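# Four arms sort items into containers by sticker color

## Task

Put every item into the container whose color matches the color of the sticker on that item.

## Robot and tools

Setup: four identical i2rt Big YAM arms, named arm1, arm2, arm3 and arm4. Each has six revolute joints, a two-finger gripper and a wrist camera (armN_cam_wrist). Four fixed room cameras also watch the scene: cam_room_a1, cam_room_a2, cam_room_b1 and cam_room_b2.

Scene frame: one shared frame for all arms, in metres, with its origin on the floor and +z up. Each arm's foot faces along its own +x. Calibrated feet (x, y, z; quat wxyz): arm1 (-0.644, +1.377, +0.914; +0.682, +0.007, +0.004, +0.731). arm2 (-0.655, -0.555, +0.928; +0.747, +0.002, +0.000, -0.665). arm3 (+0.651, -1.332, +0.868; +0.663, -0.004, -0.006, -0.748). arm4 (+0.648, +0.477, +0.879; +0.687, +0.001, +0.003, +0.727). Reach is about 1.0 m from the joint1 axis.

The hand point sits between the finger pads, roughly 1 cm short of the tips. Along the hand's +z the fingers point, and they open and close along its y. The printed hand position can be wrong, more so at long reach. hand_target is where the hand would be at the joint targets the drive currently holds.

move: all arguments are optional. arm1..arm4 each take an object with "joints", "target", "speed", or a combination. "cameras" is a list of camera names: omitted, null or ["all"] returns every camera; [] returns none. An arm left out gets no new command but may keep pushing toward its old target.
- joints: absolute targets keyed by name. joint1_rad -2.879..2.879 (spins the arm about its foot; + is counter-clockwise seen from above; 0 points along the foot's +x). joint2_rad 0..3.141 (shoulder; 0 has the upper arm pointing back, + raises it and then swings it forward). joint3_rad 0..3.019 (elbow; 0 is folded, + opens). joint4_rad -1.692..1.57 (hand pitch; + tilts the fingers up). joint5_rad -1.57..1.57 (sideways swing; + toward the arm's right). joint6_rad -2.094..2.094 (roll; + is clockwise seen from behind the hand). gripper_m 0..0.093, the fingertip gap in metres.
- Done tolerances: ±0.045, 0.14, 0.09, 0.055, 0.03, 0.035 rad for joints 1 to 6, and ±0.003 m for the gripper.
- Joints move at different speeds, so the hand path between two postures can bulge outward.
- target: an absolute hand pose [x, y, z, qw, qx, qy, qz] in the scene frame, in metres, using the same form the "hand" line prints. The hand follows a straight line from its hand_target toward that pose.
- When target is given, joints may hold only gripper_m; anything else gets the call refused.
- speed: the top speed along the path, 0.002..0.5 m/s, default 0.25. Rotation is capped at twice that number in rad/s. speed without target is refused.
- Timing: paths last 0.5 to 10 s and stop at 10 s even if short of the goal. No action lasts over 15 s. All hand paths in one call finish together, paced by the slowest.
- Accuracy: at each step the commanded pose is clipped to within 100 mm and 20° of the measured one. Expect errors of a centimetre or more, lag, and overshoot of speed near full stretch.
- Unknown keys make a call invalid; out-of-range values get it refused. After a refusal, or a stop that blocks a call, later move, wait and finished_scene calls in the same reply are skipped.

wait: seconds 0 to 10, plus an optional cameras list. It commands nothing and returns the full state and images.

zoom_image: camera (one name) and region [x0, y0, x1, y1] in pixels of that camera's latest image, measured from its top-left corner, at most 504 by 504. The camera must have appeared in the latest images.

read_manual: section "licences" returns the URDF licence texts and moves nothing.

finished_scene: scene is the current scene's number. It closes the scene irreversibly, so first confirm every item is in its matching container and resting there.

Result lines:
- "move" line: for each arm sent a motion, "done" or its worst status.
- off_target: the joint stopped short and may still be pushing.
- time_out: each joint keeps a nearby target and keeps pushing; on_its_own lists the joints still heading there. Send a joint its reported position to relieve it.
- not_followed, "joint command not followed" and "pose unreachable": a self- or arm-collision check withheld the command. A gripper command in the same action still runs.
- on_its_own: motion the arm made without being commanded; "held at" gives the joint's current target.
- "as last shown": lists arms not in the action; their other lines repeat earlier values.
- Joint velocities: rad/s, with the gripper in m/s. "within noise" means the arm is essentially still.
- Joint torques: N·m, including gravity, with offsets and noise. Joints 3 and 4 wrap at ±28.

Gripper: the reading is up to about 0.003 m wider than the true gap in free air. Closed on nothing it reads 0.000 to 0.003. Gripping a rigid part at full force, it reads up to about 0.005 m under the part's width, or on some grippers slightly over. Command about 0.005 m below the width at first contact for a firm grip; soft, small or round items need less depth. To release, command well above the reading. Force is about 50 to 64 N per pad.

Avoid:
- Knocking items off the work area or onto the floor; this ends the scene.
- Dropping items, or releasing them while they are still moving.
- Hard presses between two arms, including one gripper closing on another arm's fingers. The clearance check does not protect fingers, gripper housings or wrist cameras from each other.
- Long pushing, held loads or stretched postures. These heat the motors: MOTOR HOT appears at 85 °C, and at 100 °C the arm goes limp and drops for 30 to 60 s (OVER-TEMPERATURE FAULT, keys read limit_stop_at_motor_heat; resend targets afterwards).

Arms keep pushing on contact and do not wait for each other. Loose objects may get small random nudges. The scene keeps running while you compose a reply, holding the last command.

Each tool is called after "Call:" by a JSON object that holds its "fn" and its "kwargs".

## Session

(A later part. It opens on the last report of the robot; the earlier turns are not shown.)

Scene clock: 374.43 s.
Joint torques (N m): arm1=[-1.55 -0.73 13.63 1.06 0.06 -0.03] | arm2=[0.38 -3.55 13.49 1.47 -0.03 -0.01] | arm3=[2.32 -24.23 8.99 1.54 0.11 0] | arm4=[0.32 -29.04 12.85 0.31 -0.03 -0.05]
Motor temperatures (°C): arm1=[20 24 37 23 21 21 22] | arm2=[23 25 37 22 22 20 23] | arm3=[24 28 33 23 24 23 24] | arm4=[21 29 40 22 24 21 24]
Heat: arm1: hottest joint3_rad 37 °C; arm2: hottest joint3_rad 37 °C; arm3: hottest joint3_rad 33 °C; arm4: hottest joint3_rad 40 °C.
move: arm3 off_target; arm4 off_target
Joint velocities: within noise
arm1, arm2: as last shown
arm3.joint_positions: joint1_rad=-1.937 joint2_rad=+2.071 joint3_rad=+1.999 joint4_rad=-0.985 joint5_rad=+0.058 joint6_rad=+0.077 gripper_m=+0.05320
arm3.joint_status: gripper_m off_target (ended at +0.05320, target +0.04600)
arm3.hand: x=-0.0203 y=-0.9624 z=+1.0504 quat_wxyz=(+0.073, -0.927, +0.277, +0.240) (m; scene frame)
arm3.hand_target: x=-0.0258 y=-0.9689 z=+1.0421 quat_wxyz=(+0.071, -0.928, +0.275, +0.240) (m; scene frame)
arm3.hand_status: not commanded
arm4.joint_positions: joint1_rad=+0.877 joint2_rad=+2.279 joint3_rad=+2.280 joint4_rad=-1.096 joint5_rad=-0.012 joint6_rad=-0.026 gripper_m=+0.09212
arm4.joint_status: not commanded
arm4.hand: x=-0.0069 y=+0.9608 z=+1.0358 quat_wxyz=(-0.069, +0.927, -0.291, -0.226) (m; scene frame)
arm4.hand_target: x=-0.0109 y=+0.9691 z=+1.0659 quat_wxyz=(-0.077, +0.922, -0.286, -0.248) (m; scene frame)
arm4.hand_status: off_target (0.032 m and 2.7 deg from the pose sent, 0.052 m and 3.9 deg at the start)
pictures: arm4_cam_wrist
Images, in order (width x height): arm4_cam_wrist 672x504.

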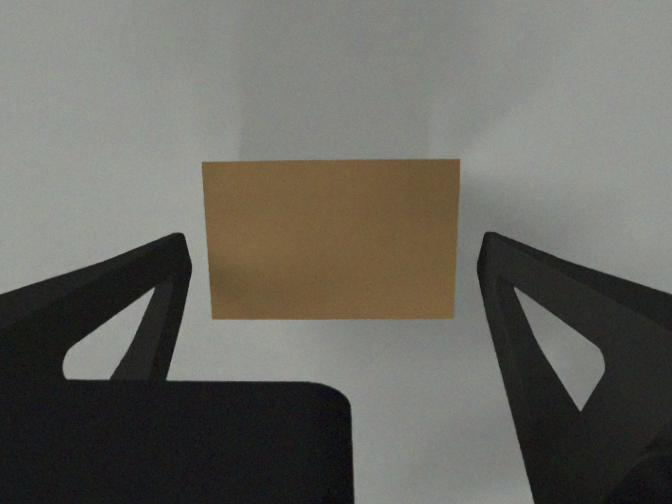

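Call:
{"fn": "move", "kwargs": {"arm4": {"target": [-0.011, 0.970, 1.028, 0.0767, -0.9224, 0.2864, 0.2472], "speed": 0.03}, "cameras": ["arm4_cam_wrist"]}}

Scene clock: 379.20 s.
Joint torques (N m): arm1=[-0.97 -0.85 13.87 1.07 0.03 -0.01] | arm2=[0.5 -3.49 13.5 1.47 -0.03 -0.01] | arm3=[2.26 -24.29 8.99 1.59 0.11 0] | arm4=[0.56 -28.51 9.06 1.29 -0.02 -0.09]
Motor temperatures (°C): arm1=[20 24 37 23 21 21 22] | arm2=[23 25 37 22 22 20 23] | arm3=[24 28 33 23 24 23 24] | arm4=[21 29 41 22 24 21 24]
Heat: arm1: hottest joint3_rad 37 °C; arm2: hottest joint3_rad 37 °C; arm3: hottest joint3_rad 33 °C; arm4: hottest joint3_rad 41 °C.
move: arm4 done
Joint velocities: within noise
arm1, arm2, arm3: as last shown
arm4.joint_positions: joint1_rad=+0.877 joint2_rad=+2.279 joint3_rad=+2.238 joint4_rad=-1.029 joint5_rad=-0.012 joint6_rad=-0.026 gripper_m=+0.09212
arm4.joint_status: not commanded
arm4.hand: x=-0.0112 y=+0.9639 z=+1.0228 quat_wxyz=(-0.073, +0.924, -0.290, -0.238) (m; scene frame)
arm4.hand_target: x=-0.0110 y=+0.9699 z=+1.0278 quat_wxyz=(-0.077, +0.923, -0.286, -0.247) (m; scene frame)
arm4.hand_status: done (0.008 m and 1.3 deg from the pose sent, 0.013 m and 2.7 deg at the start)
pictures: arm4_cam_wrist
Images, in order (width x height): arm4_cam_wrist 672x504.

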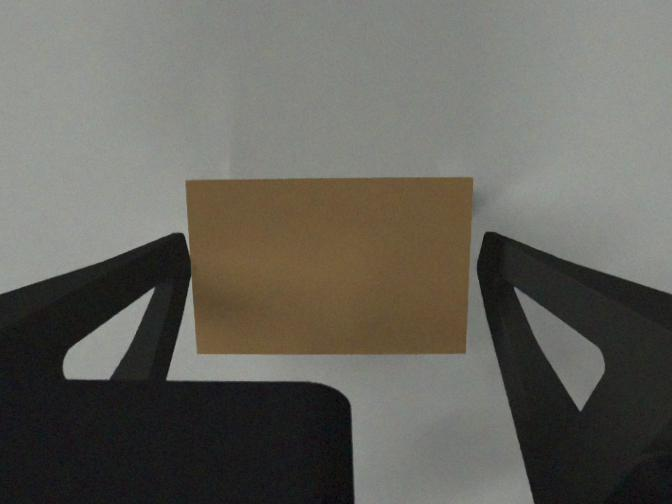

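Call:
{"fn": "move", "kwargs": {"arm4": {"joints": {"gripper_m": 0.078}}, "cameras": []}}

Call:
{"fn": "move", "kwargs": {"arm4": {"joints": {"gripper_m": 0.071}}, "cameras": ["arm4_cam_wrist"]}}

Call:
{"fn": "move", "kwargs": {"arm4": {"joints": {"gripper_m": 0.068}}, "cameras": []}}

Call:
{"fn": "move", "kwargs": {"arm4": {"joints": {"gripper_m": 0.064}}, "cameras": ["arm4_cam_wrist"]}}

Scene clock: 384.07 s.
Joint torques (N m): arm1=[-1.08 -1.2 13.78 1.09 0.09 0.02] | arm2=[0.5 -3.55 13.46 1.48 -0.03 -0.02] | arm3=[2.32 -24.35 8.99 1.57 0.1 0] | arm4=[0.62 -28.63 9.07 1.35 -0.03 -0.1]
Motor temperatures (°C): arm1=[20 24 37 23 21 21 22] | arm2=[23 25 37 22 22 20 23] | arm3=[24 28 33 23 24 23 24] | arm4=[21 29 40 22 24 21 24]
Heat: arm1: hottest joint3_rad 37 °C; arm2: hottest joint3_rad 37 °C; arm3: hottest joint3_rad 33 °C; arm4: hottest joint3_rad 40 °C.
move: arm4 done
Joint velocities: within noise
arm1, arm2, arm3: as last shown
arm4.joint_positions: joint1_rad=+0.877 joint2_rad=+2.279 joint3_rad=+2.238 joint4_rad=-1.029 joint5_rad=-0.012 joint6_rad=-0.026 gripper_m=+0.07812
arm4.joint_status: all done
arm4.hand: x=-0.0112 y=+0.9639 z=+1.0228 quat_wxyz=(-0.073, +0.924, -0.290, -0.238) (m; scene frame)
arm4.hand_target: x=-0.0109 y=+0.9698 z=+1.0278 quat_wxyz=(-0.077, +0.923, -0.287, -0.247) (m; scene frame)
arm4.hand_status: not commanded
pictures: none
No camera images: "cameras" was empty.

Scene clock: 384.47 s.
Joint torques (N m): arm1=[-1.32 -0.56 13.81 1.09 0.05 -0.03] | arm2=[0.38 -3.55 13.49 1.46 -0.03 -0.01] | arm3=[2.2 -24.18 9.01 1.58 0.11 0] | arm4=[0.38 -28.57 9.18 1.32 -0.05 -0.09]
Motor temperatures (°C): arm1=[20 24 37 23 21 21 22] | arm2=[23 25 37 22 22 20 23] | arm3=[24 28 33 23 24 23 24] | arm4=[21 29 40 22 24 21 24]
Heat: arm1: hottest joint3_rad 37 °C; arm2: hottest joint3_rad 37 °C; arm3: hottest joint3_rad 33 °C; arm4: hottest joint3_rad 40 °C.
move: arm4 done
Joint velocities: within noise
arm1, arm2, arm3: as last shown
arm4.joint_positions: joint1_rad=+0.877 joint2_rad=+2.279 joint3_rad=+2.238 joint4_rad=-1.029 joint5_rad=-0.013 joint6_rad=-0.027 gripper_m=+0.07119
arm4.joint_status: all done
arm4.hand: x=-0.0113 y=+0.9638 z=+1.0228 quat_wxyz=(-0.072, +0.924, -0.290, -0.238) (m; scene frame)
arm4.hand_target: x=-0.0110 y=+0.9698 z=+1.0278 quat_wxyz=(-0.077, +0.923, -0.286, -0.247) (m; scene frame)
arm4.hand_status: not commanded
pictures: arm4_cam_wrist
Images, in order (width x height): arm4_cam_wrist 672x504.

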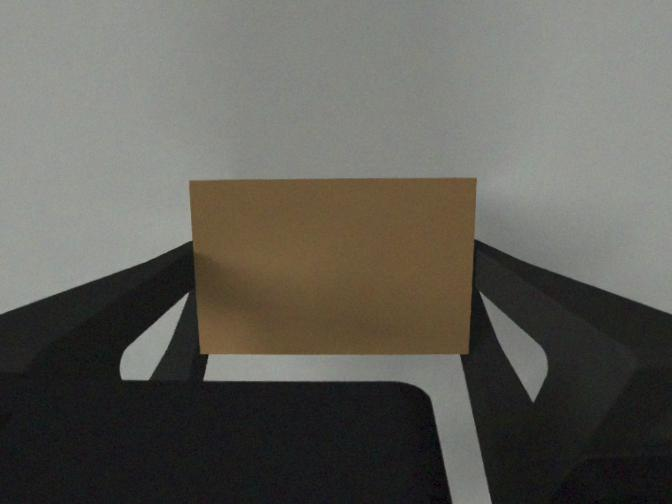

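Scene clock: 384.80 s.
Joint torques (N m): arm1=[-1.38 -1.26 13.71 0.95 0.06 -0.01] | arm2=[0.5 -3.37 13.48 1.48 -0.03 -0.01] | arm3=[2.2 -24.06 9.01 1.59 0.12 0] | arm4=[0.5 -28.75 9.09 1.39 -0.01 -0.05]
Motor temperatures (°C): arm1=[20 24 37 23 21 21 22] | arm2=[23 25 37 22 22 20 23] | arm3=[24 28 33 23 24 23 24] | arm4=[21 29 40 22 24 21 24]
Heat: arm1: hottest joint3_rad 37 °C; arm2: hottest joint3_rad 37 °C; arm3: hottest joint3_rad 33 °C; arm4: hottest joint3_rad 40 °C.
move: arm4 done
Joint velocities: within noise
arm1, arm2, arm3: as last shown
arm4.joint_positions: joint1_rad=+0.877 joint2_rad=+2.279 joint3_rad=+2.238 joint4_rad=-1.029 joint5_rad=-0.013 joint6_rad=-0.027 gripper_m=+0.06969
arm4.joint_status: all done
arm4.hand: x=-0.0113 y=+0.9638 z=+1.0228 quat_wxyz=(-0.072, +0.924, -0.290, -0.238) (m; scene frame)
arm4.hand_target: x=-0.0110 y=+0.9698 z=+1.0278 quat_wxyz=(-0.077, +0.923, -0.286, -0.247) (m; scene frame)
arm4.hand_status: not commanded
pictures: none
No camera images: "cameras" was empty.

Scene clock: 385.13 s.
Joint torques (N m): arm1=[-1.61 -0.91 13.82 1.06 0.09 -0.03] | arm2=[0.44 -3.49 13.45 1.44 -0.03 -0.02] | arm3=[2.26 -24.23 9.02 1.58 0.1 0] | arm4=[0.21 -28.86 9.18 1.44 -0.03 -0.09]
Motor temperatures (°C): arm1=[20 24 37 23 21 21 22] | arm2=[23 25 37 22 22 20 23] | arm3=[24 28 33 23 24 23 24] | arm4=[21 29 40 22 24 21 24]
Heat: arm1: hottest joint3_rad 37 °C; arm2: hottest joint3_rad 37 °C; arm3: hottest joint3_rad 33 °C; arm4: hottest joint3_rad 40 °C.
move: arm4 off_target
Joint velocities: within noise
arm1.joint_positions: joint1_rad=-0.006 joint2_rad=+0.903 joint3_rad=+1.460 joint4_rad=-1.440 joint5_rad=-0.002 joint6_rad=+0.003 gripper_m=+0.08996
arm1.joint_status: not commanded
arm1.hand: x=-0.6562 y=+1.6964 z=+1.3967 quat_wxyz=(-0.225, +0.683, -0.647, -0.252) (m; scene frame)
arm1.hand_target: x=-0.6573 y=+1.6924 z=+1.4154 quat_wxyz=(-0.236, +0.682, -0.640, -0.264) (m; scene frame)
arm1.hand_status: not commanded
arm2, arm3: as last shown
arm4.joint_positions: joint1_rad=+0.877 joint2_rad=+2.279 joint3_rad=+2.238 joint4_rad=-1.029 joint5_rad=-0.013 joint6_rad=-0.027 gripper_m=+0.06967
arm4.joint_status: gripper_m off_target (ended at +0.06967, target +0.06400)
arm4.hand: x=-0.0113 y=+0.9638 z=+1.0228 quat_wxyz=(-0.072, +0.924, -0.290, -0.238) (m; scene frame)
arm4.hand_target: x=-0.0110 y=+0.9698 z=+1.0278 quat_wxyz=(-0.077, +0.923, -0.286, -0.247) (m; scene frame)
arm4.hand_status: not commanded
pictures: arm4_cam_wrist
Images, in order (width x height): arm4_cam_wrist 672x504.

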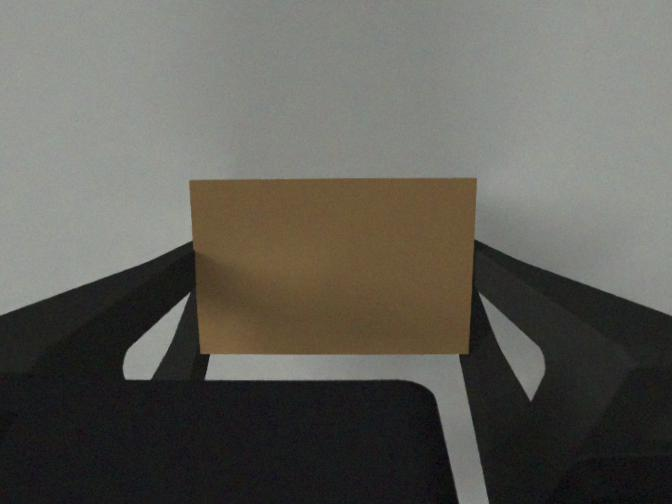

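Call:
{"fn": "move", "kwargs": {"arm3": {"target": [-0.022, -0.967, 1.115, 0.0711, -0.9282, 0.2749, 0.2401], "speed": 0.08, "joints": {"gripper_m": 0.045}}, "arm4": {"target": [-0.008, 0.968, 1.09, 0.0767, -0.9224, 0.2864, 0.2472], "speed": 0.08, "joints": {"gripper_m": 0.061}}, "cameras": ["arm3_cam_wrist", "arm4_cam_wrist"]}}

Scene clock: 393.10 s.
Joint torques (N m): arm1=[-1.32 -0.73 13.78 1.02 0.05 0] | arm2=[0.38 -3.43 13.48 1.47 -0.03 -0.02] | arm3=[2.02 -25.82 14.38 0.58 0.03 -0.04] | arm4=[0.09 -29.98 13.09 0.39 -0.01 -0.05]
Motor temperatures (°C): arm1=[20 24 37 23 21 21 22] | arm2=[23 25 37 22 22 20 23] | arm3=[24 28 33 23 24 23 24] | arm4=[21 30 40 22 24 21 25]
Heat: arm1: hottest joint3_rad 37 °C; arm2: hottest joint3_rad 37 °C; arm3: hottest joint3_rad 33 °C; arm4: hottest joint3_rad 40 °C.
move: arm3 off_target; arm4 off_target
Joint velocities: within noise
arm1: as last shown
arm2.joint_positions: joint1_rad=+0.004 joint2_rad=+0.892 joint3_rad=+1.462 joint4_rad=-1.436 joint5_rad=+0.000 joint6_rad=+0.008 gripper_m=+0.08991
arm2.joint_status: not commanded
arm2.hand: x=-0.6182 y=-0.8724 z=+1.4138 quat_wxyz=(-0.259, -0.626, -0.700, +0.226) (m; scene frame)
arm2.hand_target: x=-0.6195 y=-0.8719 z=+1.4274 quat_wxyz=(-0.263, -0.622, -0.699, +0.233) (m; scene frame)
arm2.hand_status: not commanded
arm3.joint_positions: joint1_rad=-1.937 joint2_rad=+2.071 joint3_rad=+2.099 joint4_rad=-1.144 joint5_rad=+0.058 joint6_rad=+0.077 gripper_m=+0.05319
arm3.joint_status: gripper_m off_target (ended at +0.05319, target +0.04500)
arm3.hand: x=-0.0097 y=-0.9676 z=+1.0819 quat_wxyz=(+0.067, -0.934, +0.278, +0.212) (m; scene frame)
arm3.hand_target: x=-0.0204 y=-0.9677 z=+1.1149 quat_wxyz=(+0.071, -0.928, +0.275, +0.240) (m; scene frame)
arm3.hand_status: off_target (0.035 m and 3.3 deg from the pose sent, 0.065 m and 0.3 deg at the start)
arm4.joint_positions: joint1_rad=+0.877 joint2_rad=+2.278 joint3_rad=+2.318 joint4_rad=-1.151 joint5_rad=-0.013 joint6_rad=-0.028 gripper_m=+0.06967
arm4.joint_status: gripper_m off_target (ended at +0.06967, target +0.06100)
arm4.hand: x=-0.0038 y=+0.9584 z=+1.0498 quat_wxyz=(-0.066, +0.929, -0.291, -0.219) (m; scene frame)
arm4.hand_target: x=-0.0066 y=+0.9667 z=+1.0897 quat_wxyz=(-0.077, +0.922, -0.286, -0.248) (m; scene frame)
arm4.hand_status: off_target (0.041 m and 3.5 deg from the pose sent, 0.067 m and 1.2 deg at the start)
pictures: arm3_cam_wrist, arm4_cam_wrist
Images, in order (width x height): arm3_cam_wrist 672x504, arm4_cam_wrist 672x504.

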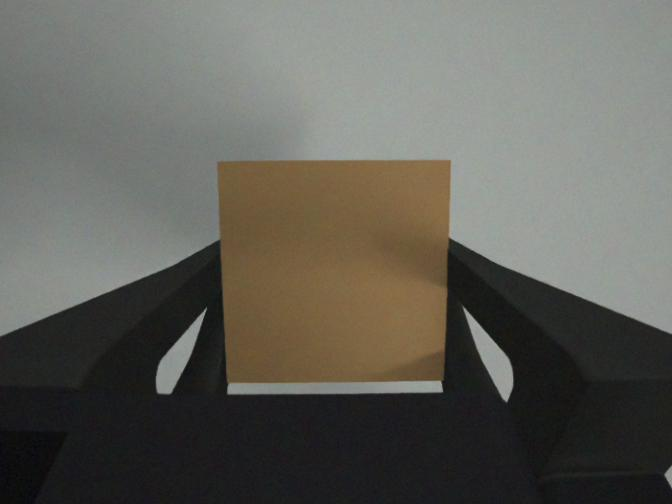

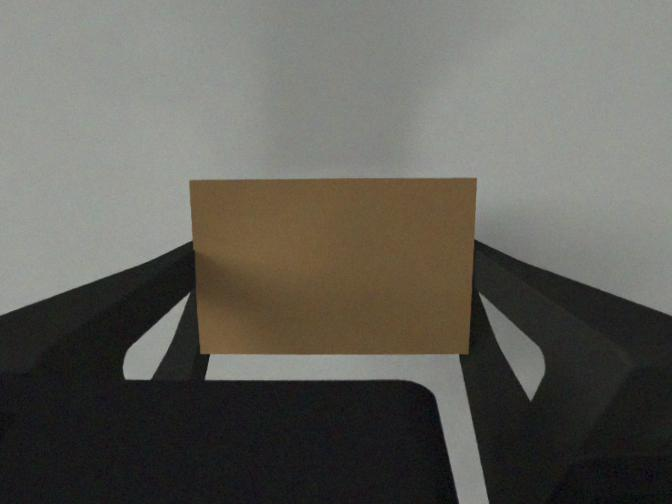

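Call:
{"fn": "move", "kwargs": {"arm3": {"target": [0.045, -1.004, 1.15, 0.0711, -0.9282, 0.2749, 0.2401], "speed": 0.1}, "arm4": {"target": [0.058, 0.92, 1.14, 0.0767, -0.9224, 0.2864, 0.2472], "speed": 0.1}, "cameras": ["arm3_cam_wrist", "arm4_cam_wrist"]}}

Call:
{"fn": "move", "kwargs": {"arm3": {"target": [0.3, -1.135, 1.18, 0.0711, -0.9282, 0.2749, 0.2401], "speed": 0.2}, "arm4": {"target": [0.33, 0.71, 1.18, 0.0767, -0.9224, 0.2864, 0.2472], "speed": 0.2}, "cameras": []}}

Call:
{"fn": "move", "kwargs": {"arm3": {"joints": {"joint2_rad": 0.9, "joint3_rad": 1.5, "joint4_rad": -1.45, "joint5_rad": 0, "joint6_rad": 0}}, "arm4": {"joints": {"joint2_rad": 0.9, "joint3_rad": 1.5, "joint4_rad": -1.45, "joint5_rad": 0, "joint6_rad": 0}}, "cameras": ["arm3_cam_wrist", "arm4_cam_wrist"]}}

Scene clock: 401.97 s.
Joint torques (N m): arm1=[-1.26 -2.02 13.87 1.07 0.09 0.02] | arm2=[0.44 -3.43 13.49 1.47 -0.03 -0.01] | arm3=[2.26 -23.47 9.17 1.61 0.1 0] | arm4=[0.5 -25.99 9.21 1.58 -0.03 -0.06]
Motor temperatures (°C): arm1=[20 24 38 23 21 21 22] | arm2=[23 25 37 22 22 20 23] | arm3=[24 29 34 23 24 23 24] | arm4=[21 30 43 22 24 21 25]
Heat: arm1: hottest joint3_rad 38 °C; arm2: hottest joint3_rad 37 °C; arm3: hottest joint3_rad 34 °C; arm4: hottest joint3_rad 43 °C.
move: arm3 off_target; arm4 off_target
Joint velocities: within noise
arm1, arm2: as last shown
arm3.joint_positions: joint1_rad=-1.937 joint2_rad=+1.851 joint3_rad=+1.896 joint4_rad=-1.135 joint5_rad=+0.058 joint6_rad=+0.077 gripper_m=+0.05319
arm3.joint_status: not commanded
arm3.hand: x=+0.0483 y=-0.9975 z=+1.1375 quat_wxyz=(+0.070, -0.931, +0.278, +0.225) (m; scene frame)
arm3.hand_target: x=+0.0452 y=-1.0039 z=+1.1500 quat_wxyz=(+0.071, -0.928, +0.275, +0.240) (m; scene frame)
arm3.hand_status: off_target (0.014 m and 1.8 deg from the pose sent, 0.095 m and 3.3 deg at the start)
arm4.joint_positions: joint1_rad=+0.877 joint2_rad=+1.998 joint3_rad=+2.033 joint4_rad=-1.123 joint5_rad=-0.013 joint6_rad=-0.029 gripper_m=+0.06967
arm4.joint_status: not commanded
arm4.hand: x=+0.0560 y=+0.9147 z=+1.1228 quat_wxyz=(-0.070, +0.927, -0.290, -0.230) (m; scene frame)
arm4.hand_target: x=+0.0581 y=+0.9197 z=+1.1401 quat_wxyz=(-0.077, +0.923, -0.286, -0.247) (m; scene frame)
arm4.hand_status: off_target (0.018 m and 2.3 deg from the pose sent, 0.116 m and 3.5 deg at the start)
pictures: arm3_cam_wrist, arm4_cam_wrist
Images, in order (width x height): arm3_cam_wrist 672x504, arm4_cam_wrist 672x504.

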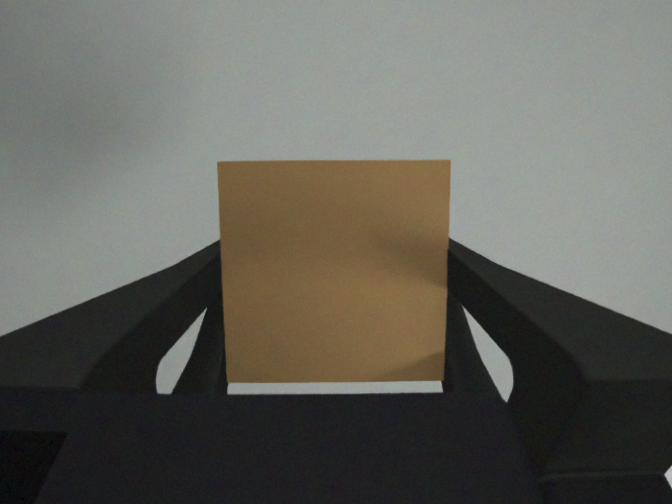

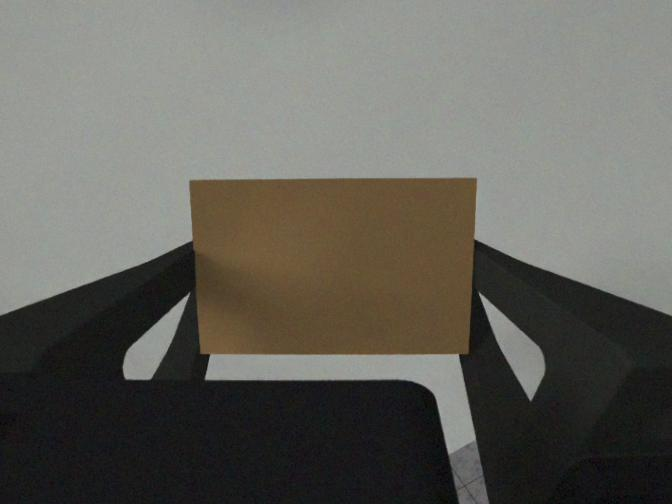

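Scene clock: 404.27 s.
Joint torques (N m): arm1=[-1.2 -1.26 13.81 1.2 0.07 0.01] | arm2=[0.5 -3.43 13.48 1.48 -0.04 0] | arm3=[2.02 -7.88 9.42 0.83 0.11 0] | arm4=[0.91 -7.24 9.47 0.49 0.19 0.04]
Motor temperatures (°C): arm1=[20 24 38 23 21 21 22] | arm2=[23 25 37 22 22 20 23] | arm3=[24 29 34 23 24 23 24] | arm4=[21 30 42 22 24 21 25]
Heat: arm1: hottest joint3_rad 38 °C; arm2: hottest joint3_rad 37 °C; arm3: hottest joint3_rad 34 °C; arm4: hottest joint3_rad 42 °C.
move: arm3 done; arm4 done
Joint velocities: within noise
arm1, arm2: as last shown
arm3.joint_positions: joint1_rad=-1.937 joint2_rad=+1.068 joint3_rad=+1.162 joint4_rad=-1.145 joint5_rad=+0.058 joint6_rad=+0.077 gripper_m=+0.05318
arm3.joint_status: not commanded
arm3.hand: x=+0.3008 y=-1.1305 z=+1.1822 quat_wxyz=(+0.073, -0.927, +0.277, +0.243) (m; scene frame)
arm3.hand_target: x=+0.3000 y=-1.1349 z=+1.1800 quat_wxyz=(+0.071, -0.928, +0.275, +0.240) (m; scene frame)
arm3.hand_status: done (0.005 m and 0.6 deg from the pose sent, 0.290 m and 1.8 deg at the start)
arm4.joint_positions: joint1_rad=+0.877 joint2_rad=+1.043 joint3_rad=+1.097 joint4_rad=-1.095 joint5_rad=-0.013 joint6_rad=-0.029 gripper_m=+0.06967
arm4.joint_status: not commanded
arm4.hand: x=+0.3303 y=+0.7121 z=+1.1804 quat_wxyz=(-0.077, +0.921, -0.288, -0.252) (m; scene frame)
arm4.hand_target: x=+0.3300 y=+0.7100 z=+1.1799 quat_wxyz=(-0.077, +0.923, -0.286, -0.247) (m; scene frame)
arm4.hand_status: done (0.002 m and 0.6 deg from the pose sent, 0.347 m and 2.3 deg at the start)
pictures: none
No camera images: "cameras" was empty.

Scene clock: 405.60 s.
Joint torques (N m): arm1=[-1.79 -0.85 13.74 1.11 0.04 0.04] | arm2=[0.5 -3.49 13.5 1.47 -0.04 -0.01] | arm3=[2.02 -4.31 10.44 1.09 -0.08 -0.13] | arm4=[1.38 -2.96 9.69 0.65 0.18 0.17]
Motor temperatures (°C): arm1=[20 24 38 23 21 21 22] | arm2=[23 25 37 22 22 20 23] | arm3=[24 28 34 23 24 23 24] | arm4=[21 30 42 22 24 21 25]
Heat: arm1: hottest joint3_rad 38 °C; arm2: hottest joint3_rad 37 °C; arm3: hottest joint3_rad 34 °C; arm4: hottest joint3_rad 42 °C.
move: arm3 done; arm4 done
Joint velocities: within noise
arm1, arm2: as last shown
arm3.joint_positions: joint1_rad=-1.937 joint2_rad=+0.904 joint3_rad=+1.479 joint4_rad=-1.445 joint5_rad=+0.002 joint6_rad=+0.008 gripper_m=+0.05318
arm3.joint_status: all done
arm3.hand: x=+0.3679 y=-1.1745 z=+1.3550 quat_wxyz=(+0.076, -0.911, +0.232, +0.331) (m; scene frame)
arm3.hand_target: x=+0.3686 y=-1.1792 z=+1.3654 quat_wxyz=(+0.077, -0.910, +0.223, +0.341) (m; scene frame)
arm3.hand_status: not commanded
arm4.joint_positions: joint1_rad=+0.877 joint2_rad=+0.895 joint3_rad=+1.478 joint4_rad=-1.439 joint5_rad=-0.003 joint6_rad=-0.013 gripper_m=+0.06967
arm4.joint_status: all done
arm4.hand: x=+0.3946 y=+0.6680 z=+1.3726 quat_wxyz=(-0.108, +0.891, -0.288, -0.333) (m; scene frame)
arm4.hand_target: x=+0.3945 y=+0.6664 z=+1.3802 quat_wxyz=(-0.107, +0.889, -0.291, -0.337) (m; scene frame)
arm4.hand_status: not commanded
pictures: arm3_cam_wrist, arm4_cam_wrist
Images, in order (width x height): arm3_cam_wrist 672x504, arm4_cam_wrist 672x504.

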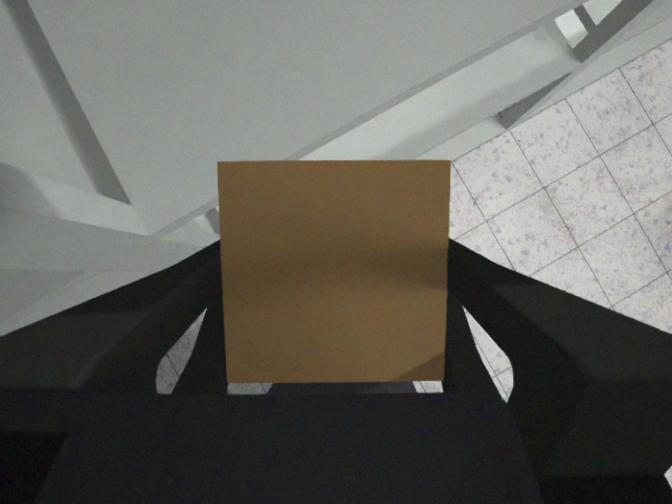

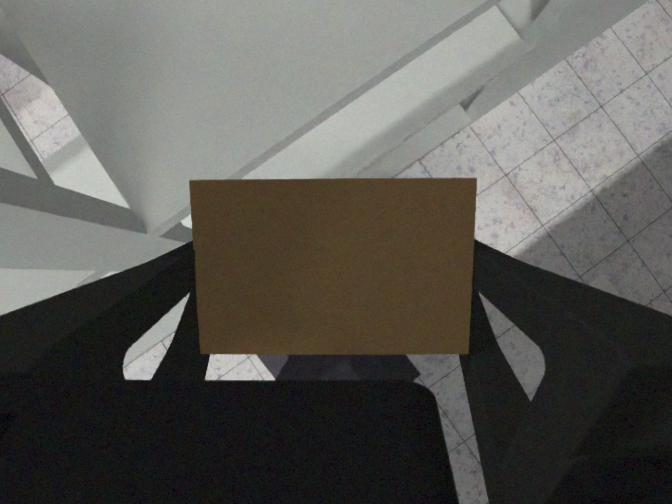

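Call:
{"fn": "move", "kwargs": {"arm3": {"joints": {"joint1_rad": 0}}, "arm4": {"joints": {"joint1_rad": 0}}, "cameras": []}}

Call:
{"fn": "move", "kwargs": {"arm3": {"joints": {"joint1_rad": 1.515, "joint2_rad": 1.2, "joint3_rad": 1.57, "joint4_rad": -1.11}}, "arm4": {"joints": {"joint1_rad": -1.533, "joint2_rad": 1.2, "joint3_rad": 1.57, "joint4_rad": -1.11}}, "cameras": ["arm3_cam_wrist", "arm4_cam_wrist"]}}

Scene clock: 413.00 s.
Joint torques (N m): arm1=[-1.2 -1.26 13.76 0.91 0.1 -0.04] | arm2=[0.38 -3.6 13.49 1.48 -0.03 0] | arm3=[1.85 -3.66 10.35 1.1 0.08 -0.11] | arm4=[0.79 -3.08 9.63 0.68 0.11 0.2]
Motor temperatures (°C): arm1=[20 24 38 23 21 21 21] | arm2=[23 25 37 22 22 20 23] | arm3=[24 28 33 23 24 23 24] | arm4=[21 29 42 22 24 21 26]
Heat: arm1: hottest joint3_rad 38 °C; arm2: hottest joint3_rad 37 °C; arm3: hottest joint3_rad 33 °C; arm4: hottest joint3_rad 42 °C.
move: arm3 done; arm4 done
Joint velocities: within noise
arm1, arm2: as last shown
arm3.joint_positions: joint1_rad=-0.010 joint2_rad=+0.904 joint3_rad=+1.479 joint4_rad=-1.445 joint5_rad=-0.002 joint6_rad=+0.006 gripper_m=+0.05318
arm3.joint_status: all done
arm3.hand: x=+0.6086 y=-1.6422 z=+1.3617 quat_wxyz=(-0.233, -0.706, -0.616, +0.261) (m; scene frame)
arm3.hand_target: x=+0.6117 y=-1.6395 z=+1.3721 quat_wxyz=(-0.239, -0.699, -0.619, +0.268) (m; scene frame)
arm3.hand_status: not commanded
arm4.joint_positions: joint1_rad=+0.002 joint2_rad=+0.895 joint3_rad=+1.478 joint4_rad=-1.439 joint5_rad=-0.001 joint6_rad=-0.012 gripper_m=+0.06967
arm4.joint_status: all done
arm4.hand: x=+0.6319 y=+0.7964 z=+1.3710 quat_wxyz=(-0.238, +0.685, -0.640, -0.254) (m; scene frame)
arm4.hand_target: x=+0.6329 y=+0.7956 z=+1.3786 quat_wxyz=(-0.240, +0.680, -0.644, -0.257) (m; scene frame)
arm4.hand_status: not commanded
pictures: none
No camera images: "cameras" was empty.

Scene clock: 414.77 s.
Joint torques (N m): arm1=[-1.14 -1.14 13.81 1.1 0.06 0.01] | arm2=[0.38 -3.37 13.48 1.48 -0.03 -0.02] | arm3=[1.26 -11.22 12.19 1.91 0.12 -0.1] | arm4=[1.03 -11.75 10.84 1.62 0.03 0.15]
Motor temperatures (°C): arm1=[20 24 38 23 21 21 21] | arm2=[23 25 37 22 22 20 23] | arm3=[24 28 33 23 24 23 24] | arm4=[21 29 42 22 24 21 26]
Heat: arm1: hottest joint3_rad 38 °C; arm2: hottest joint3_rad 37 °C; arm3: hottest joint3_rad 33 °C; arm4: hottest joint3_rad 42 °C.
move: arm3 done; arm4 done
Joint velocities: within noise
arm1, arm2: as last shown
arm3.joint_positions: joint1_rad=+1.513 joint2_rad=+1.213 joint3_rad=+1.539 joint4_rad=-1.122 joint5_rad=-0.003 joint6_rad=+0.005 gripper_m=+0.05318
arm3.joint_status: all done
arm3.hand: x=+1.1295 y=-1.4120 z=+1.3249 quat_wxyz=(-0.378, -0.082, -0.922, +0.038) (m; scene frame)
arm3.hand_target: x=+1.1284 y=-1.4106 z=+1.3496 quat_wxyz=(-0.403, -0.078, -0.911, +0.042) (m; scene frame)
arm3.hand_status: not commanded
arm4.joint_positions: joint1_rad=-1.537 joint2_rad=+1.216 joint3_rad=+1.545 joint4_rad=-1.124 joint5_rad=+0.001 joint6_rad=-0.011 gripper_m=+0.06967
arm4.joint_status: all done
arm4.hand: x=+1.1357 y=+0.5219 z=+1.3336 quat_wxyz=(-0.376, +0.047, -0.925, -0.013) (m; scene frame)
arm4.hand_target: x=+1.1337 y=+0.5241 z=+1.3570 quat_wxyz=(-0.401, +0.044, -0.915, -0.017) (m; scene frame)
arm4.hand_status: not commanded
pictures: arm3_cam_wrist, arm4_cam_wrist
Images, in order (width x height): arm3_cam_wrist 672x504, arm4_cam_wrist 672x504.

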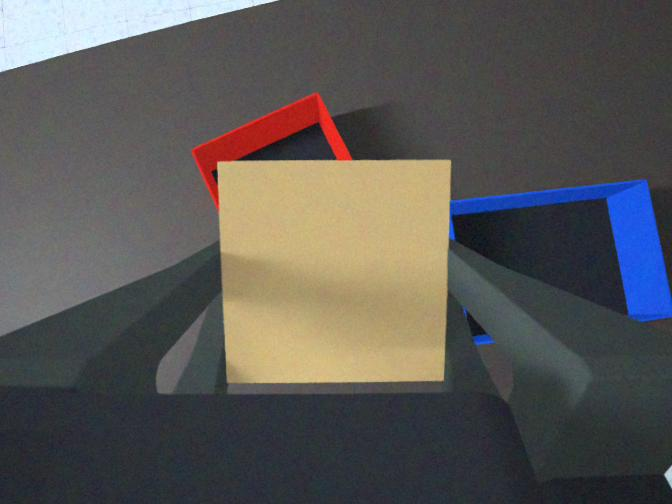

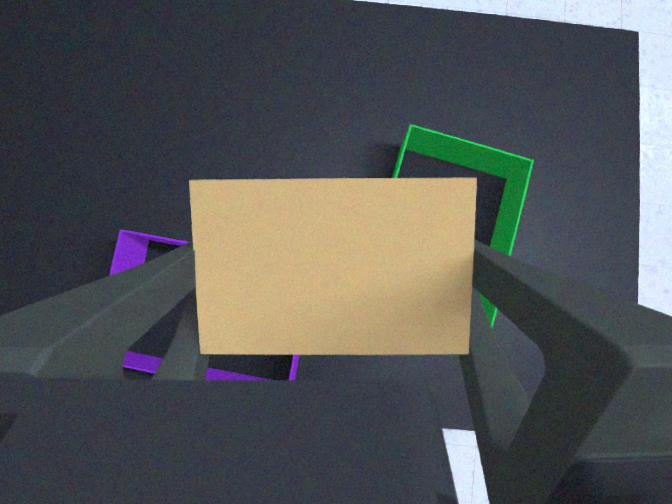

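Call:
{"fn": "zoom_image", "kwargs": {"camera": "arm4_cam_wrist", "region": [80, 200, 320, 400]}}

Call:
{"fn": "zoom_image", "kwargs": {"camera": "arm3_cam_wrist", "region": [432, 160, 672, 360]}}

Call:
{"fn": "wait", "kwargs": {"seconds": 0, "cameras": ["cam_room_a1", "cam_room_a2"]}}

Scaled by 2.100.

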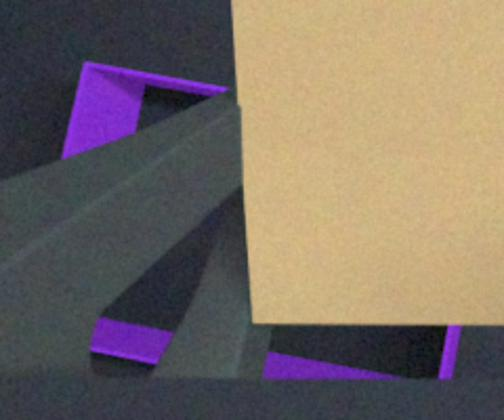

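Scaled by 2.100.

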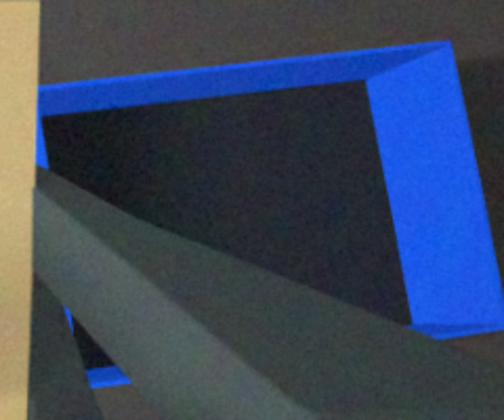

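Scene clock: 441.60 s.
Joint torques (N m): arm1=[-1.14 -1.14 13.78 1.02 0.07 -0.03] | arm2=[0.56 -3.37 13.48 1.46 -0.03 -0.01] | arm3=[1.38 -11.34 12.19 1.92 0.12 -0.11] | arm4=[1.2 -11.69 10.84 1.59 0.02 0.13]
Motor temperatures (°C): arm1=[20 24 38 23 21 21 21] | arm2=[23 25 38 22 22 20 23] | arm3=[24 27 33 23 24 23 25] | arm4=[21 27 44 22 24 21 26]
Heat: arm1: hottest joint3_rad 38 °C; arm2: hottest joint3_rad 38 °C; arm3: hottest joint3_rad 33 °C; arm4: hottest joint3_rad 44 °C.
Joint velocities: within noise
arm1.joint_positions: joint1_rad=-0.006 joint2_rad=+0.903 joint3_rad=+1.460 joint4_rad=-1.440 joint5_rad=-0.002 joint6_rad=+0.003 gripper_m=+0.08996
arm1.joint_status: not commanded
arm1.hand: x=-0.6562 y=+1.6964 z=+1.3967 quat_wxyz=(-0.225, +0.683, -0.647, -0.252) (m; scene frame)
arm1.hand_target: x=-0.6573 y=+1.6924 z=+1.4154 quat_wxyz=(-0.236, +0.682, -0.640, -0.264) (m; scene frame)
arm1.hand_status: not commanded
arm2.joint_positions: joint1_rad=+0.004 joint2_rad=+0.892 joint3_rad=+1.462 joint4_rad=-1.436 joint5_rad=+0.000 joint6_rad=+0.008 gripper_m=+0.08991
arm2.joint_status: not commanded
arm2.hand: x=-0.6182 y=-0.8724 z=+1.4138 quat_wxyz=(-0.259, -0.626, -0.700, +0.226) (m; scene frame)
arm2.hand_target: x=-0.6195 y=-0.8719 z=+1.4274 quat_wxyz=(-0.263, -0.622, -0.699, +0.233) (m; scene frame)
arm2.hand_status: not commanded
arm3.joint_positions: joint1_rad=+1.513 joint2_rad=+1.213 joint3_rad=+1.539 joint4_rad=-1.122 joint5_rad=-0.003 joint6_rad=+0.005 gripper_m=+0.05318
arm3.joint_status: all done
arm3.hand: x=+1.1295 y=-1.4120 z=+1.3249 quat_wxyz=(-0.378, -0.082, -0.922, +0.038) (m; scene frame)
arm3.hand_target: x=+1.1284 y=-1.4106 z=+1.3496 quat_wxyz=(-0.403, -0.078, -0.911, +0.042) (m; scene frame)
arm3.hand_status: not commanded
arm4.joint_positions: joint1_rad=-1.537 joint2_rad=+1.216 joint3_rad=+1.545 joint4_rad=-1.124 joint5_rad=+0.001 joint6_rad=-0.011 gripper_m=+0.06967
arm4.joint_status: all done
arm4.hand: x=+1.1357 y=+0.5219 z=+1.3336 quat_wxyz=(-0.376, +0.047, -0.925, -0.013) (m; scene frame)
arm4.hand_target: x=+1.1337 y=+0.5241 z=+1.3570 quat_wxyz=(-0.401, +0.044, -0.915, -0.017) (m; scene frame)
arm4.hand_status: not commanded
pictures: cam_room_a1, cam_room_a2
Images, in order (width x height): cam_room_a1 672x504, cam_room_a2 672x504.

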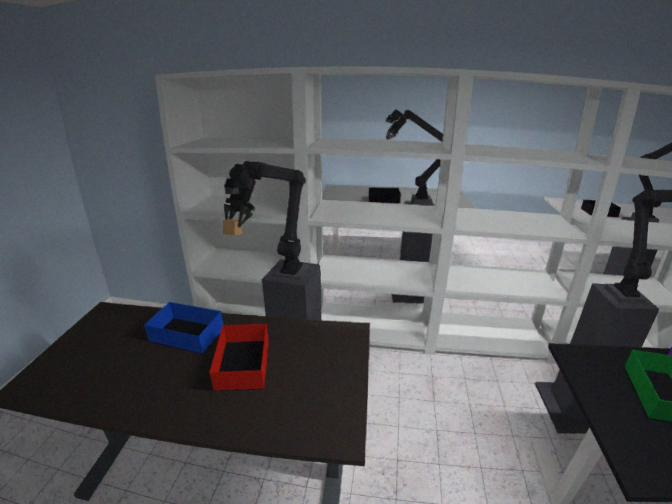

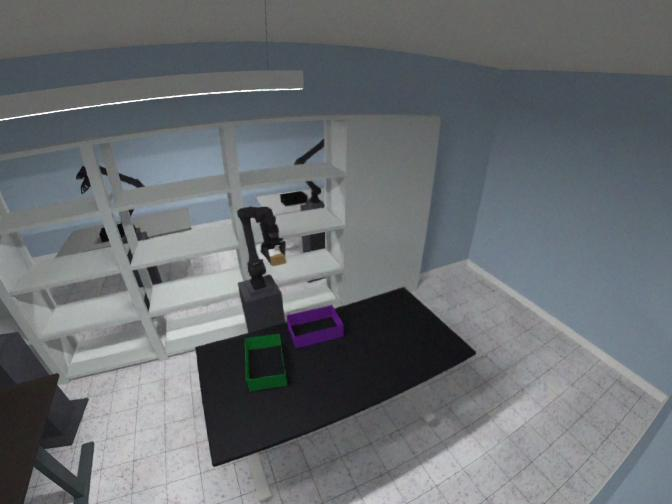

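Call:
{"fn": "move", "kwargs": {"arm3": {"target": [1.145, -1.727, 1.16, 0.2502, 0.0397, 0.9673, -0.0103], "speed": 0.12}, "arm4": {"target": [1.116, 0.704, 1.14, 0.2502, 0.0347, 0.9675, -0.009], "speed": 0.12}, "cameras": ["arm3_cam_wrist", "arm4_cam_wrist"]}}

Scene clock: 484.97 s.
Joint torques (N m): arm1=[-1.55 -0.32 13.75 0.94 0.06 0] | arm2=[0.44 -3.55 13.46 1.48 -0.03 -0.01] | arm3=[0.38 -18.84 14.45 0.42 -0.36 -0.11] | arm4=[1.26 -12.86 9.26 1.28 0.42 0.17]
Motor temperatures (°C): arm1=[20 24 38 23 21 21 21] | arm2=[23 25 38 22 22 20 23] | arm3=[24 26 34 23 24 23 25] | arm4=[21 26 44 22 24 21 26]
Heat: arm1: hottest joint3_rad 38 °C; arm2: hottest joint3_rad 38 °C; arm3: hottest joint3_rad 34 °C; arm4: hottest joint3_rad 44 °C.
move: arm3 off_target; arm4 done
Joint velocities: within noise
arm1, arm2: as last shown
arm3.joint_positions: joint1_rad=+0.938 joint2_rad=+1.750 joint3_rad=+1.733 joint4_rad=-1.205 joint5_rad=-0.315 joint6_rad=-0.605 gripper_m=+0.05318
arm3.joint_status: not commanded
arm3.hand: x=+1.1383 y=-1.7136 z=+1.1348 quat_wxyz=(-0.231, -0.044, -0.972, -0.006) (m; scene frame)
arm3.hand_target: x=+1.1439 y=-1.7259 z=+1.1600 quat_wxyz=(-0.250, -0.040, -0.967, +0.011) (m; scene frame)
arm3.hand_status: off_target (0.029 m and 2.9 deg from the pose sent, 0.356 m and 16.6 deg at the start)
arm4.joint_positions: joint1_rad=-1.087 joint2_rad=+1.416 joint3_rad=+1.337 joint4_rad=-1.069 joint5_rad=+0.279 joint6_rad=+0.541 gripper_m=+0.06967
arm4.joint_status: not commanded
arm4.hand: x=+1.1108 y=+0.6996 z=+1.1431 quat_wxyz=(-0.246, -0.029, -0.969, +0.011) (m; scene frame)
arm4.hand_target: x=+1.1158 y=+0.7040 z=+1.1400 quat_wxyz=(-0.250, -0.035, -0.968, +0.009) (m; scene frame)
arm4.hand_status: done (0.008 m and 0.9 deg from the pose sent, 0.266 m and 18.0 deg at the start)
pictures: arm3_cam_wrist, arm4_cam_wrist
Images, in order (width x height): arm3_cam_wrist 672x504, arm4_cam_wrist 672x504.

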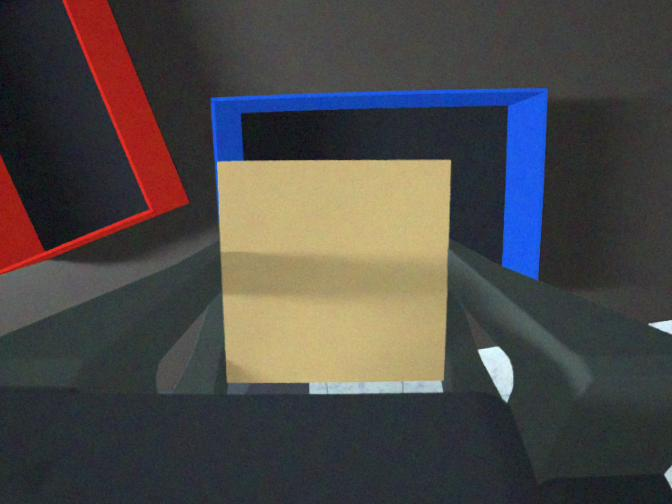

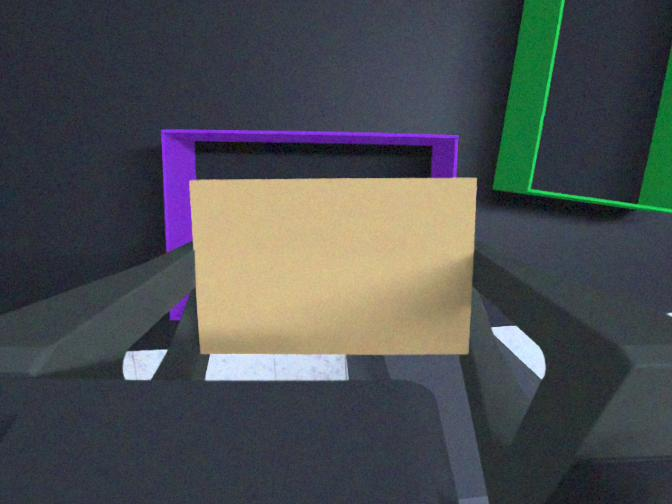

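Call:
{"fn": "move", "kwargs": {"arm3": {"target": [1.144, -1.76, 1.0, 0.2502, 0.0397, 0.9673, -0.0103], "speed": 0.1}, "arm4": {"target": [1.1, 0.728, 0.98, 0.2502, 0.0347, 0.9675, -0.009], "speed": 0.1}, "cameras": ["arm3_cam_wrist", "arm4_cam_wrist"]}}

Scene clock: 510.23 s.
Joint torques (N m): arm1=[-1.03 -1.67 13.83 1.01 0.08 0.02] | arm2=[0.38 -3.55 13.46 1.5 -0.02 -0.01] | arm3=[0.09 -20.37 8.91 1.37 -0.37 -0.12] | arm4=[1.26 -13.33 8.09 1.28 0.47 0.17]
Motor temperatures (°C): arm1=[20 24 39 23 21 21 21] | arm2=[23 25 38 22 22 20 23] | arm3=[24 26 38 23 24 23 25] | arm4=[21 26 41 22 24 21 27]
Heat: arm1: hottest joint3_rad 39 °C; arm2: hottest joint3_rad 38 °C; arm3: hottest joint3_rad 38 °C; arm4: hottest joint3_rad 41 °C.
move: arm3 done; arm4 done
Joint velocities: within noise
arm1, arm2: as last shown
arm3.joint_positions: joint1_rad=+0.903 joint2_rad=+1.875 joint3_rad=+1.548 joint4_rad=-0.867 joint5_rad=-0.330 joint6_rad=-0.644 gripper_m=+0.05318
arm3.joint_status: not commanded
arm3.hand: x=+1.1476 y=-1.7512 z=+1.0030 quat_wxyz=(-0.247, -0.038, -0.968, +0.006) (m; scene frame)
arm3.hand_target: x=+1.1440 y=-1.7598 z=+1.0001 quat_wxyz=(-0.250, -0.040, -0.967, +0.010) (m; scene frame)
arm3.hand_status: done (0.010 m and 0.7 deg from the pose sent, 0.143 m and 2.9 deg at the start)
arm4.joint_positions: joint1_rad=-1.025 joint2_rad=+1.546 joint3_rad=+1.041 joint4_rad=-0.660 joint5_rad=+0.306 joint6_rad=+0.602 gripper_m=+0.06967
arm4.joint_status: not commanded
arm4.hand: x=+1.0970 y=+0.7227 z=+0.9835 quat_wxyz=(-0.246, -0.030, -0.969, +0.012) (m; scene frame)
arm4.hand_target: x=+1.0998 y=+0.7280 z=+0.9801 quat_wxyz=(-0.250, -0.035, -0.968, +0.009) (m; scene frame)
arm4.hand_status: done (0.007 m and 0.8 deg from the pose sent, 0.166 m and 0.9 deg at the start)
pictures: arm3_cam_wrist, arm4_cam_wrist
Images, in order (width x height): arm3_cam_wrist 672x504, arm4_cam_wrist 672x504.

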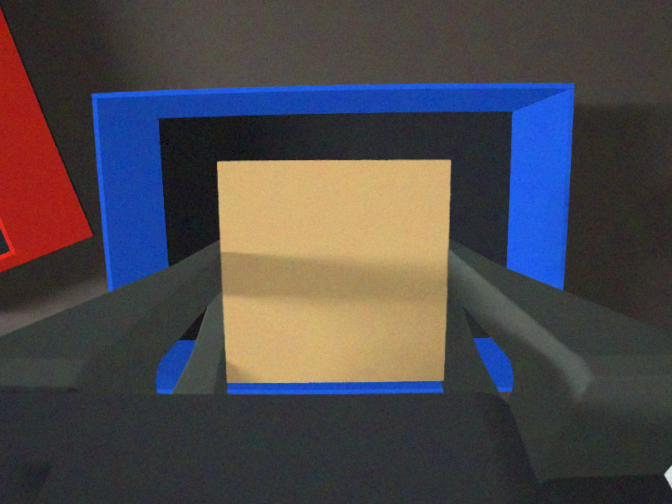

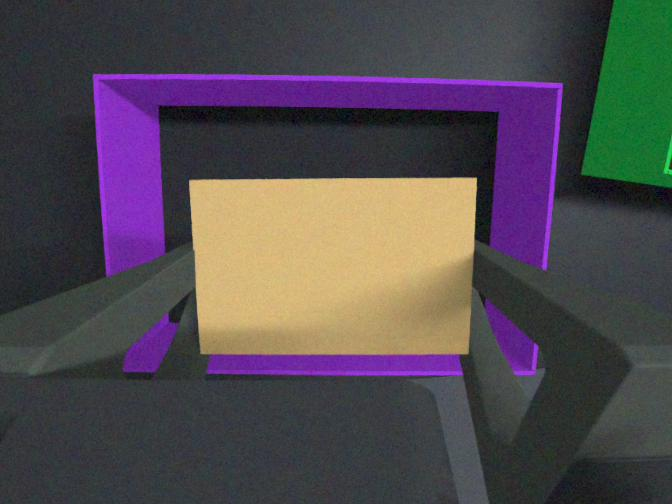

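Call:
{"fn": "move", "kwargs": {"arm3": {"target": [1.136, -1.76, 0.9, 0.2502, 0.0397, 0.9673, -0.0103], "speed": 0.08}, "arm4": {"target": [1.094, 0.732, 0.85, 0.2502, 0.0347, 0.9675, -0.009], "speed": 0.08}, "cameras": ["arm3_cam_wrist", "arm4_cam_wrist"]}}

Scene clock: 525.23 s.
Joint torques (N m): arm1=[-1.14 -0.09 13.79 1.13 0.11 -0.03] | arm2=[0.56 -3.43 13.49 1.48 -0.03 -0.01] | arm3=[0.03 -20.31 7.87 1.37 -0.37 -0.12] | arm4=[1.44 -14.68 6.02 1.24 0.45 0.16]
Motor temperatures (°C): arm1=[20 24 39 23 21 21 21] | arm2=[23 24 38 22 22 20 23] | arm3=[24 26 36 23 24 23 25] | arm4=[21 26 39 22 25 21 27]
Heat: arm1: hottest joint3_rad 39 °C; arm2: hottest joint3_rad 38 °C; arm3: hottest joint3_rad 36 °C; arm4: hottest joint3_rad 39 °C.
move: arm3 off_target; arm4 done
Joint velocities: within noise
arm1, arm2: as last shown
arm3.joint_positions: joint1_rad=+0.896 joint2_rad=+1.969 joint3_rad=+1.414 joint4_rad=-0.635 joint5_rad=-0.333 joint6_rad=-0.652 gripper_m=+0.05318
arm3.joint_status: not commanded
arm3.hand: x=+1.1413 y=-1.7519 z=+0.9063 quat_wxyz=(-0.249, -0.036, -0.968, +0.008) (m; scene frame)
arm3.hand_target: x=+1.1359 y=-1.7599 z=+0.9002 quat_wxyz=(-0.250, -0.040, -0.967, +0.010) (m; scene frame)
arm3.hand_status: off_target (0.011 m and 0.5 deg from the pose sent, 0.104 m and 0.7 deg at the start)
arm4.joint_positions: joint1_rad=-1.011 joint2_rad=+1.777 joint3_rad=+0.917 joint4_rad=-0.306 joint5_rad=+0.311 joint6_rad=+0.617 gripper_m=+0.06967
arm4.joint_status: not commanded
arm4.hand: x=+1.0939 y=+0.7279 z=+0.8557 quat_wxyz=(-0.248, -0.031, -0.968, +0.011) (m; scene frame)
arm4.hand_target: x=+1.0939 y=+0.7320 z=+0.8501 quat_wxyz=(-0.250, -0.035, -0.968, +0.009) (m; scene frame)
arm4.hand_status: done (0.007 m and 0.5 deg from the pose sent, 0.134 m and 0.8 deg at the start)
pictures: arm3_cam_wrist, arm4_cam_wrist
Images, in order (width x height): arm3_cam_wrist 672x504, arm4_cam_wrist 672x504.

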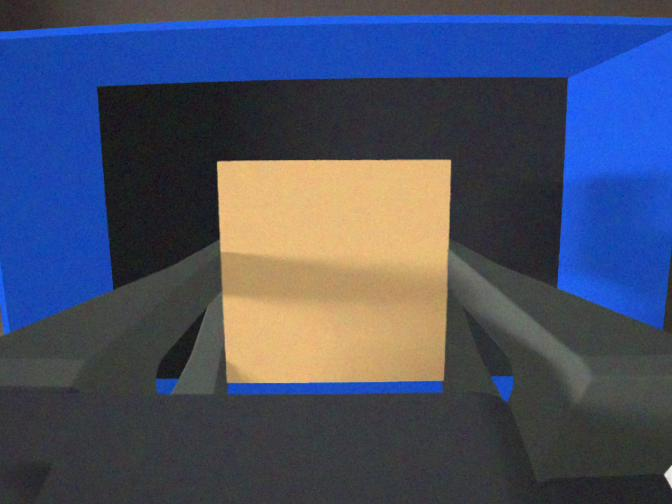

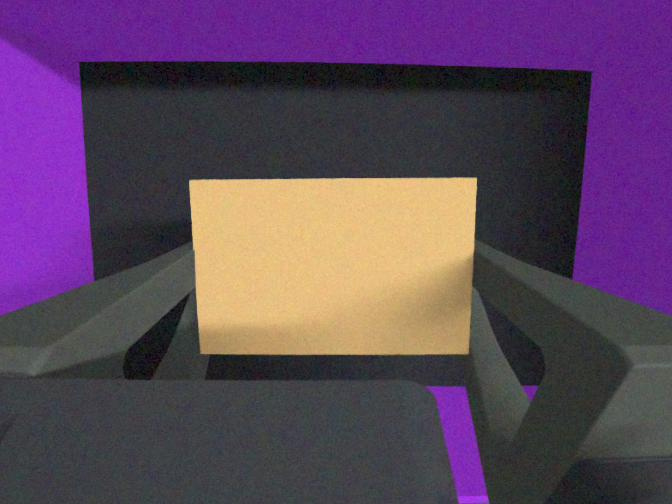

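Call:
{"fn": "move", "kwargs": {"arm3": {"target": [1.136, -1.76, 0.827, 0.2502, 0.0397, 0.9673, -0.0103], "speed": 0.06}, "arm4": {"target": [1.094, 0.732, 0.78, 0.2502, 0.0347, 0.9675, -0.009], "speed": 0.06}, "cameras": ["arm3_cam_wrist", "arm4_cam_wrist"]}}

Scene clock: 535.40 s.
Joint torques (N m): arm1=[-0.67 -0.91 13.7 1.07 0.03 -0.01] | arm2=[0.44 -3.55 13.46 1.44 -0.03 -0.01] | arm3=[0.26 -20.84 7.16 1.37 -0.36 -0.12] | arm4=[1.2 -15.68 4.7 1.32 0.47 0.15]
Motor temperatures (°C): arm1=[20 24 39 23 21 21 21] | arm2=[23 24 38 22 22 20 23] | arm3=[24 26 35 23 24 23 25] | arm4=[21 25 38 22 25 21 27]
Heat: arm1: hottest joint3_rad 39 °C; arm2: hottest joint3_rad 38 °C; arm3: hottest joint3_rad 35 °C; arm4: hottest joint3_rad 38 °C.
move: arm3 off_target; arm4 done
Joint velocities: within noise
arm1, arm2: as last shown
arm3.joint_positions: joint1_rad=+0.896 joint2_rad=+2.081 joint3_rad=+1.372 joint4_rad=-0.480 joint5_rad=-0.333 joint6_rad=-0.652 gripper_m=+0.05318
arm3.joint_status: not commanded
arm3.hand: x=+1.1415 y=-1.7531 z=+0.8333 quat_wxyz=(-0.249, -0.036, -0.968, +0.008) (m; scene frame)
arm3.hand_target: x=+1.1359 y=-1.7599 z=+0.8272 quat_wxyz=(-0.250, -0.040, -0.967, +0.010) (m; scene frame)
arm3.hand_status: off_target (0.011 m and 0.5 deg from the pose sent, 0.080 m and 0.5 deg at the start)
arm4.joint_positions: joint1_rad=-1.011 joint2_rad=+1.944 joint3_rad=+0.907 joint4_rad=-0.123 joint5_rad=+0.312 joint6_rad=+0.617 gripper_m=+0.06967
arm4.joint_status: not commanded
arm4.hand: x=+1.0963 y=+0.7295 z=+0.7876 quat_wxyz=(-0.250, -0.032, -0.968, +0.009) (m; scene frame)
arm4.hand_target: x=+1.0938 y=+0.7318 z=+0.7800 quat_wxyz=(-0.250, -0.035, -0.968, +0.009) (m; scene frame)
arm4.hand_status: done (0.008 m and 0.3 deg from the pose sent, 0.076 m and 0.5 deg at the start)
pictures: arm3_cam_wrist, arm4_cam_wrist
Images, in order (width x height): arm3_cam_wrist 672x504, arm4_cam_wrist 672x504.

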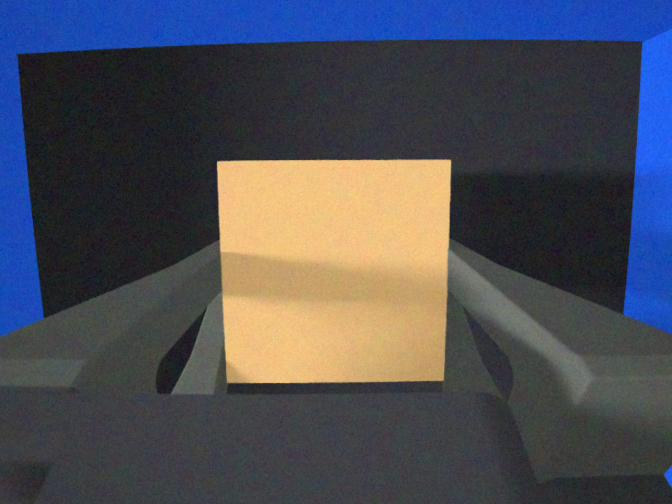

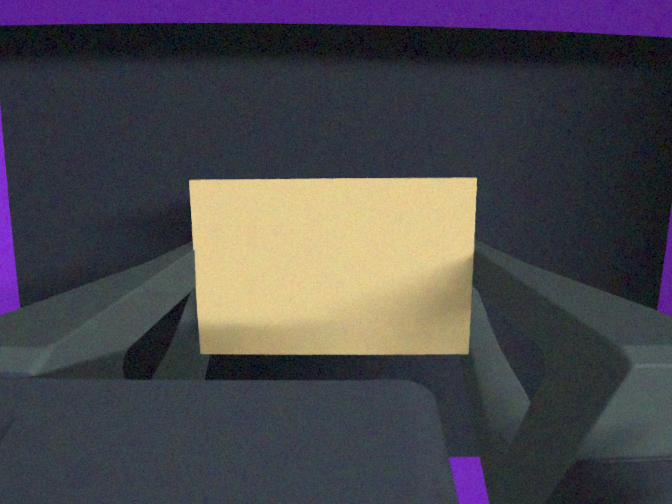

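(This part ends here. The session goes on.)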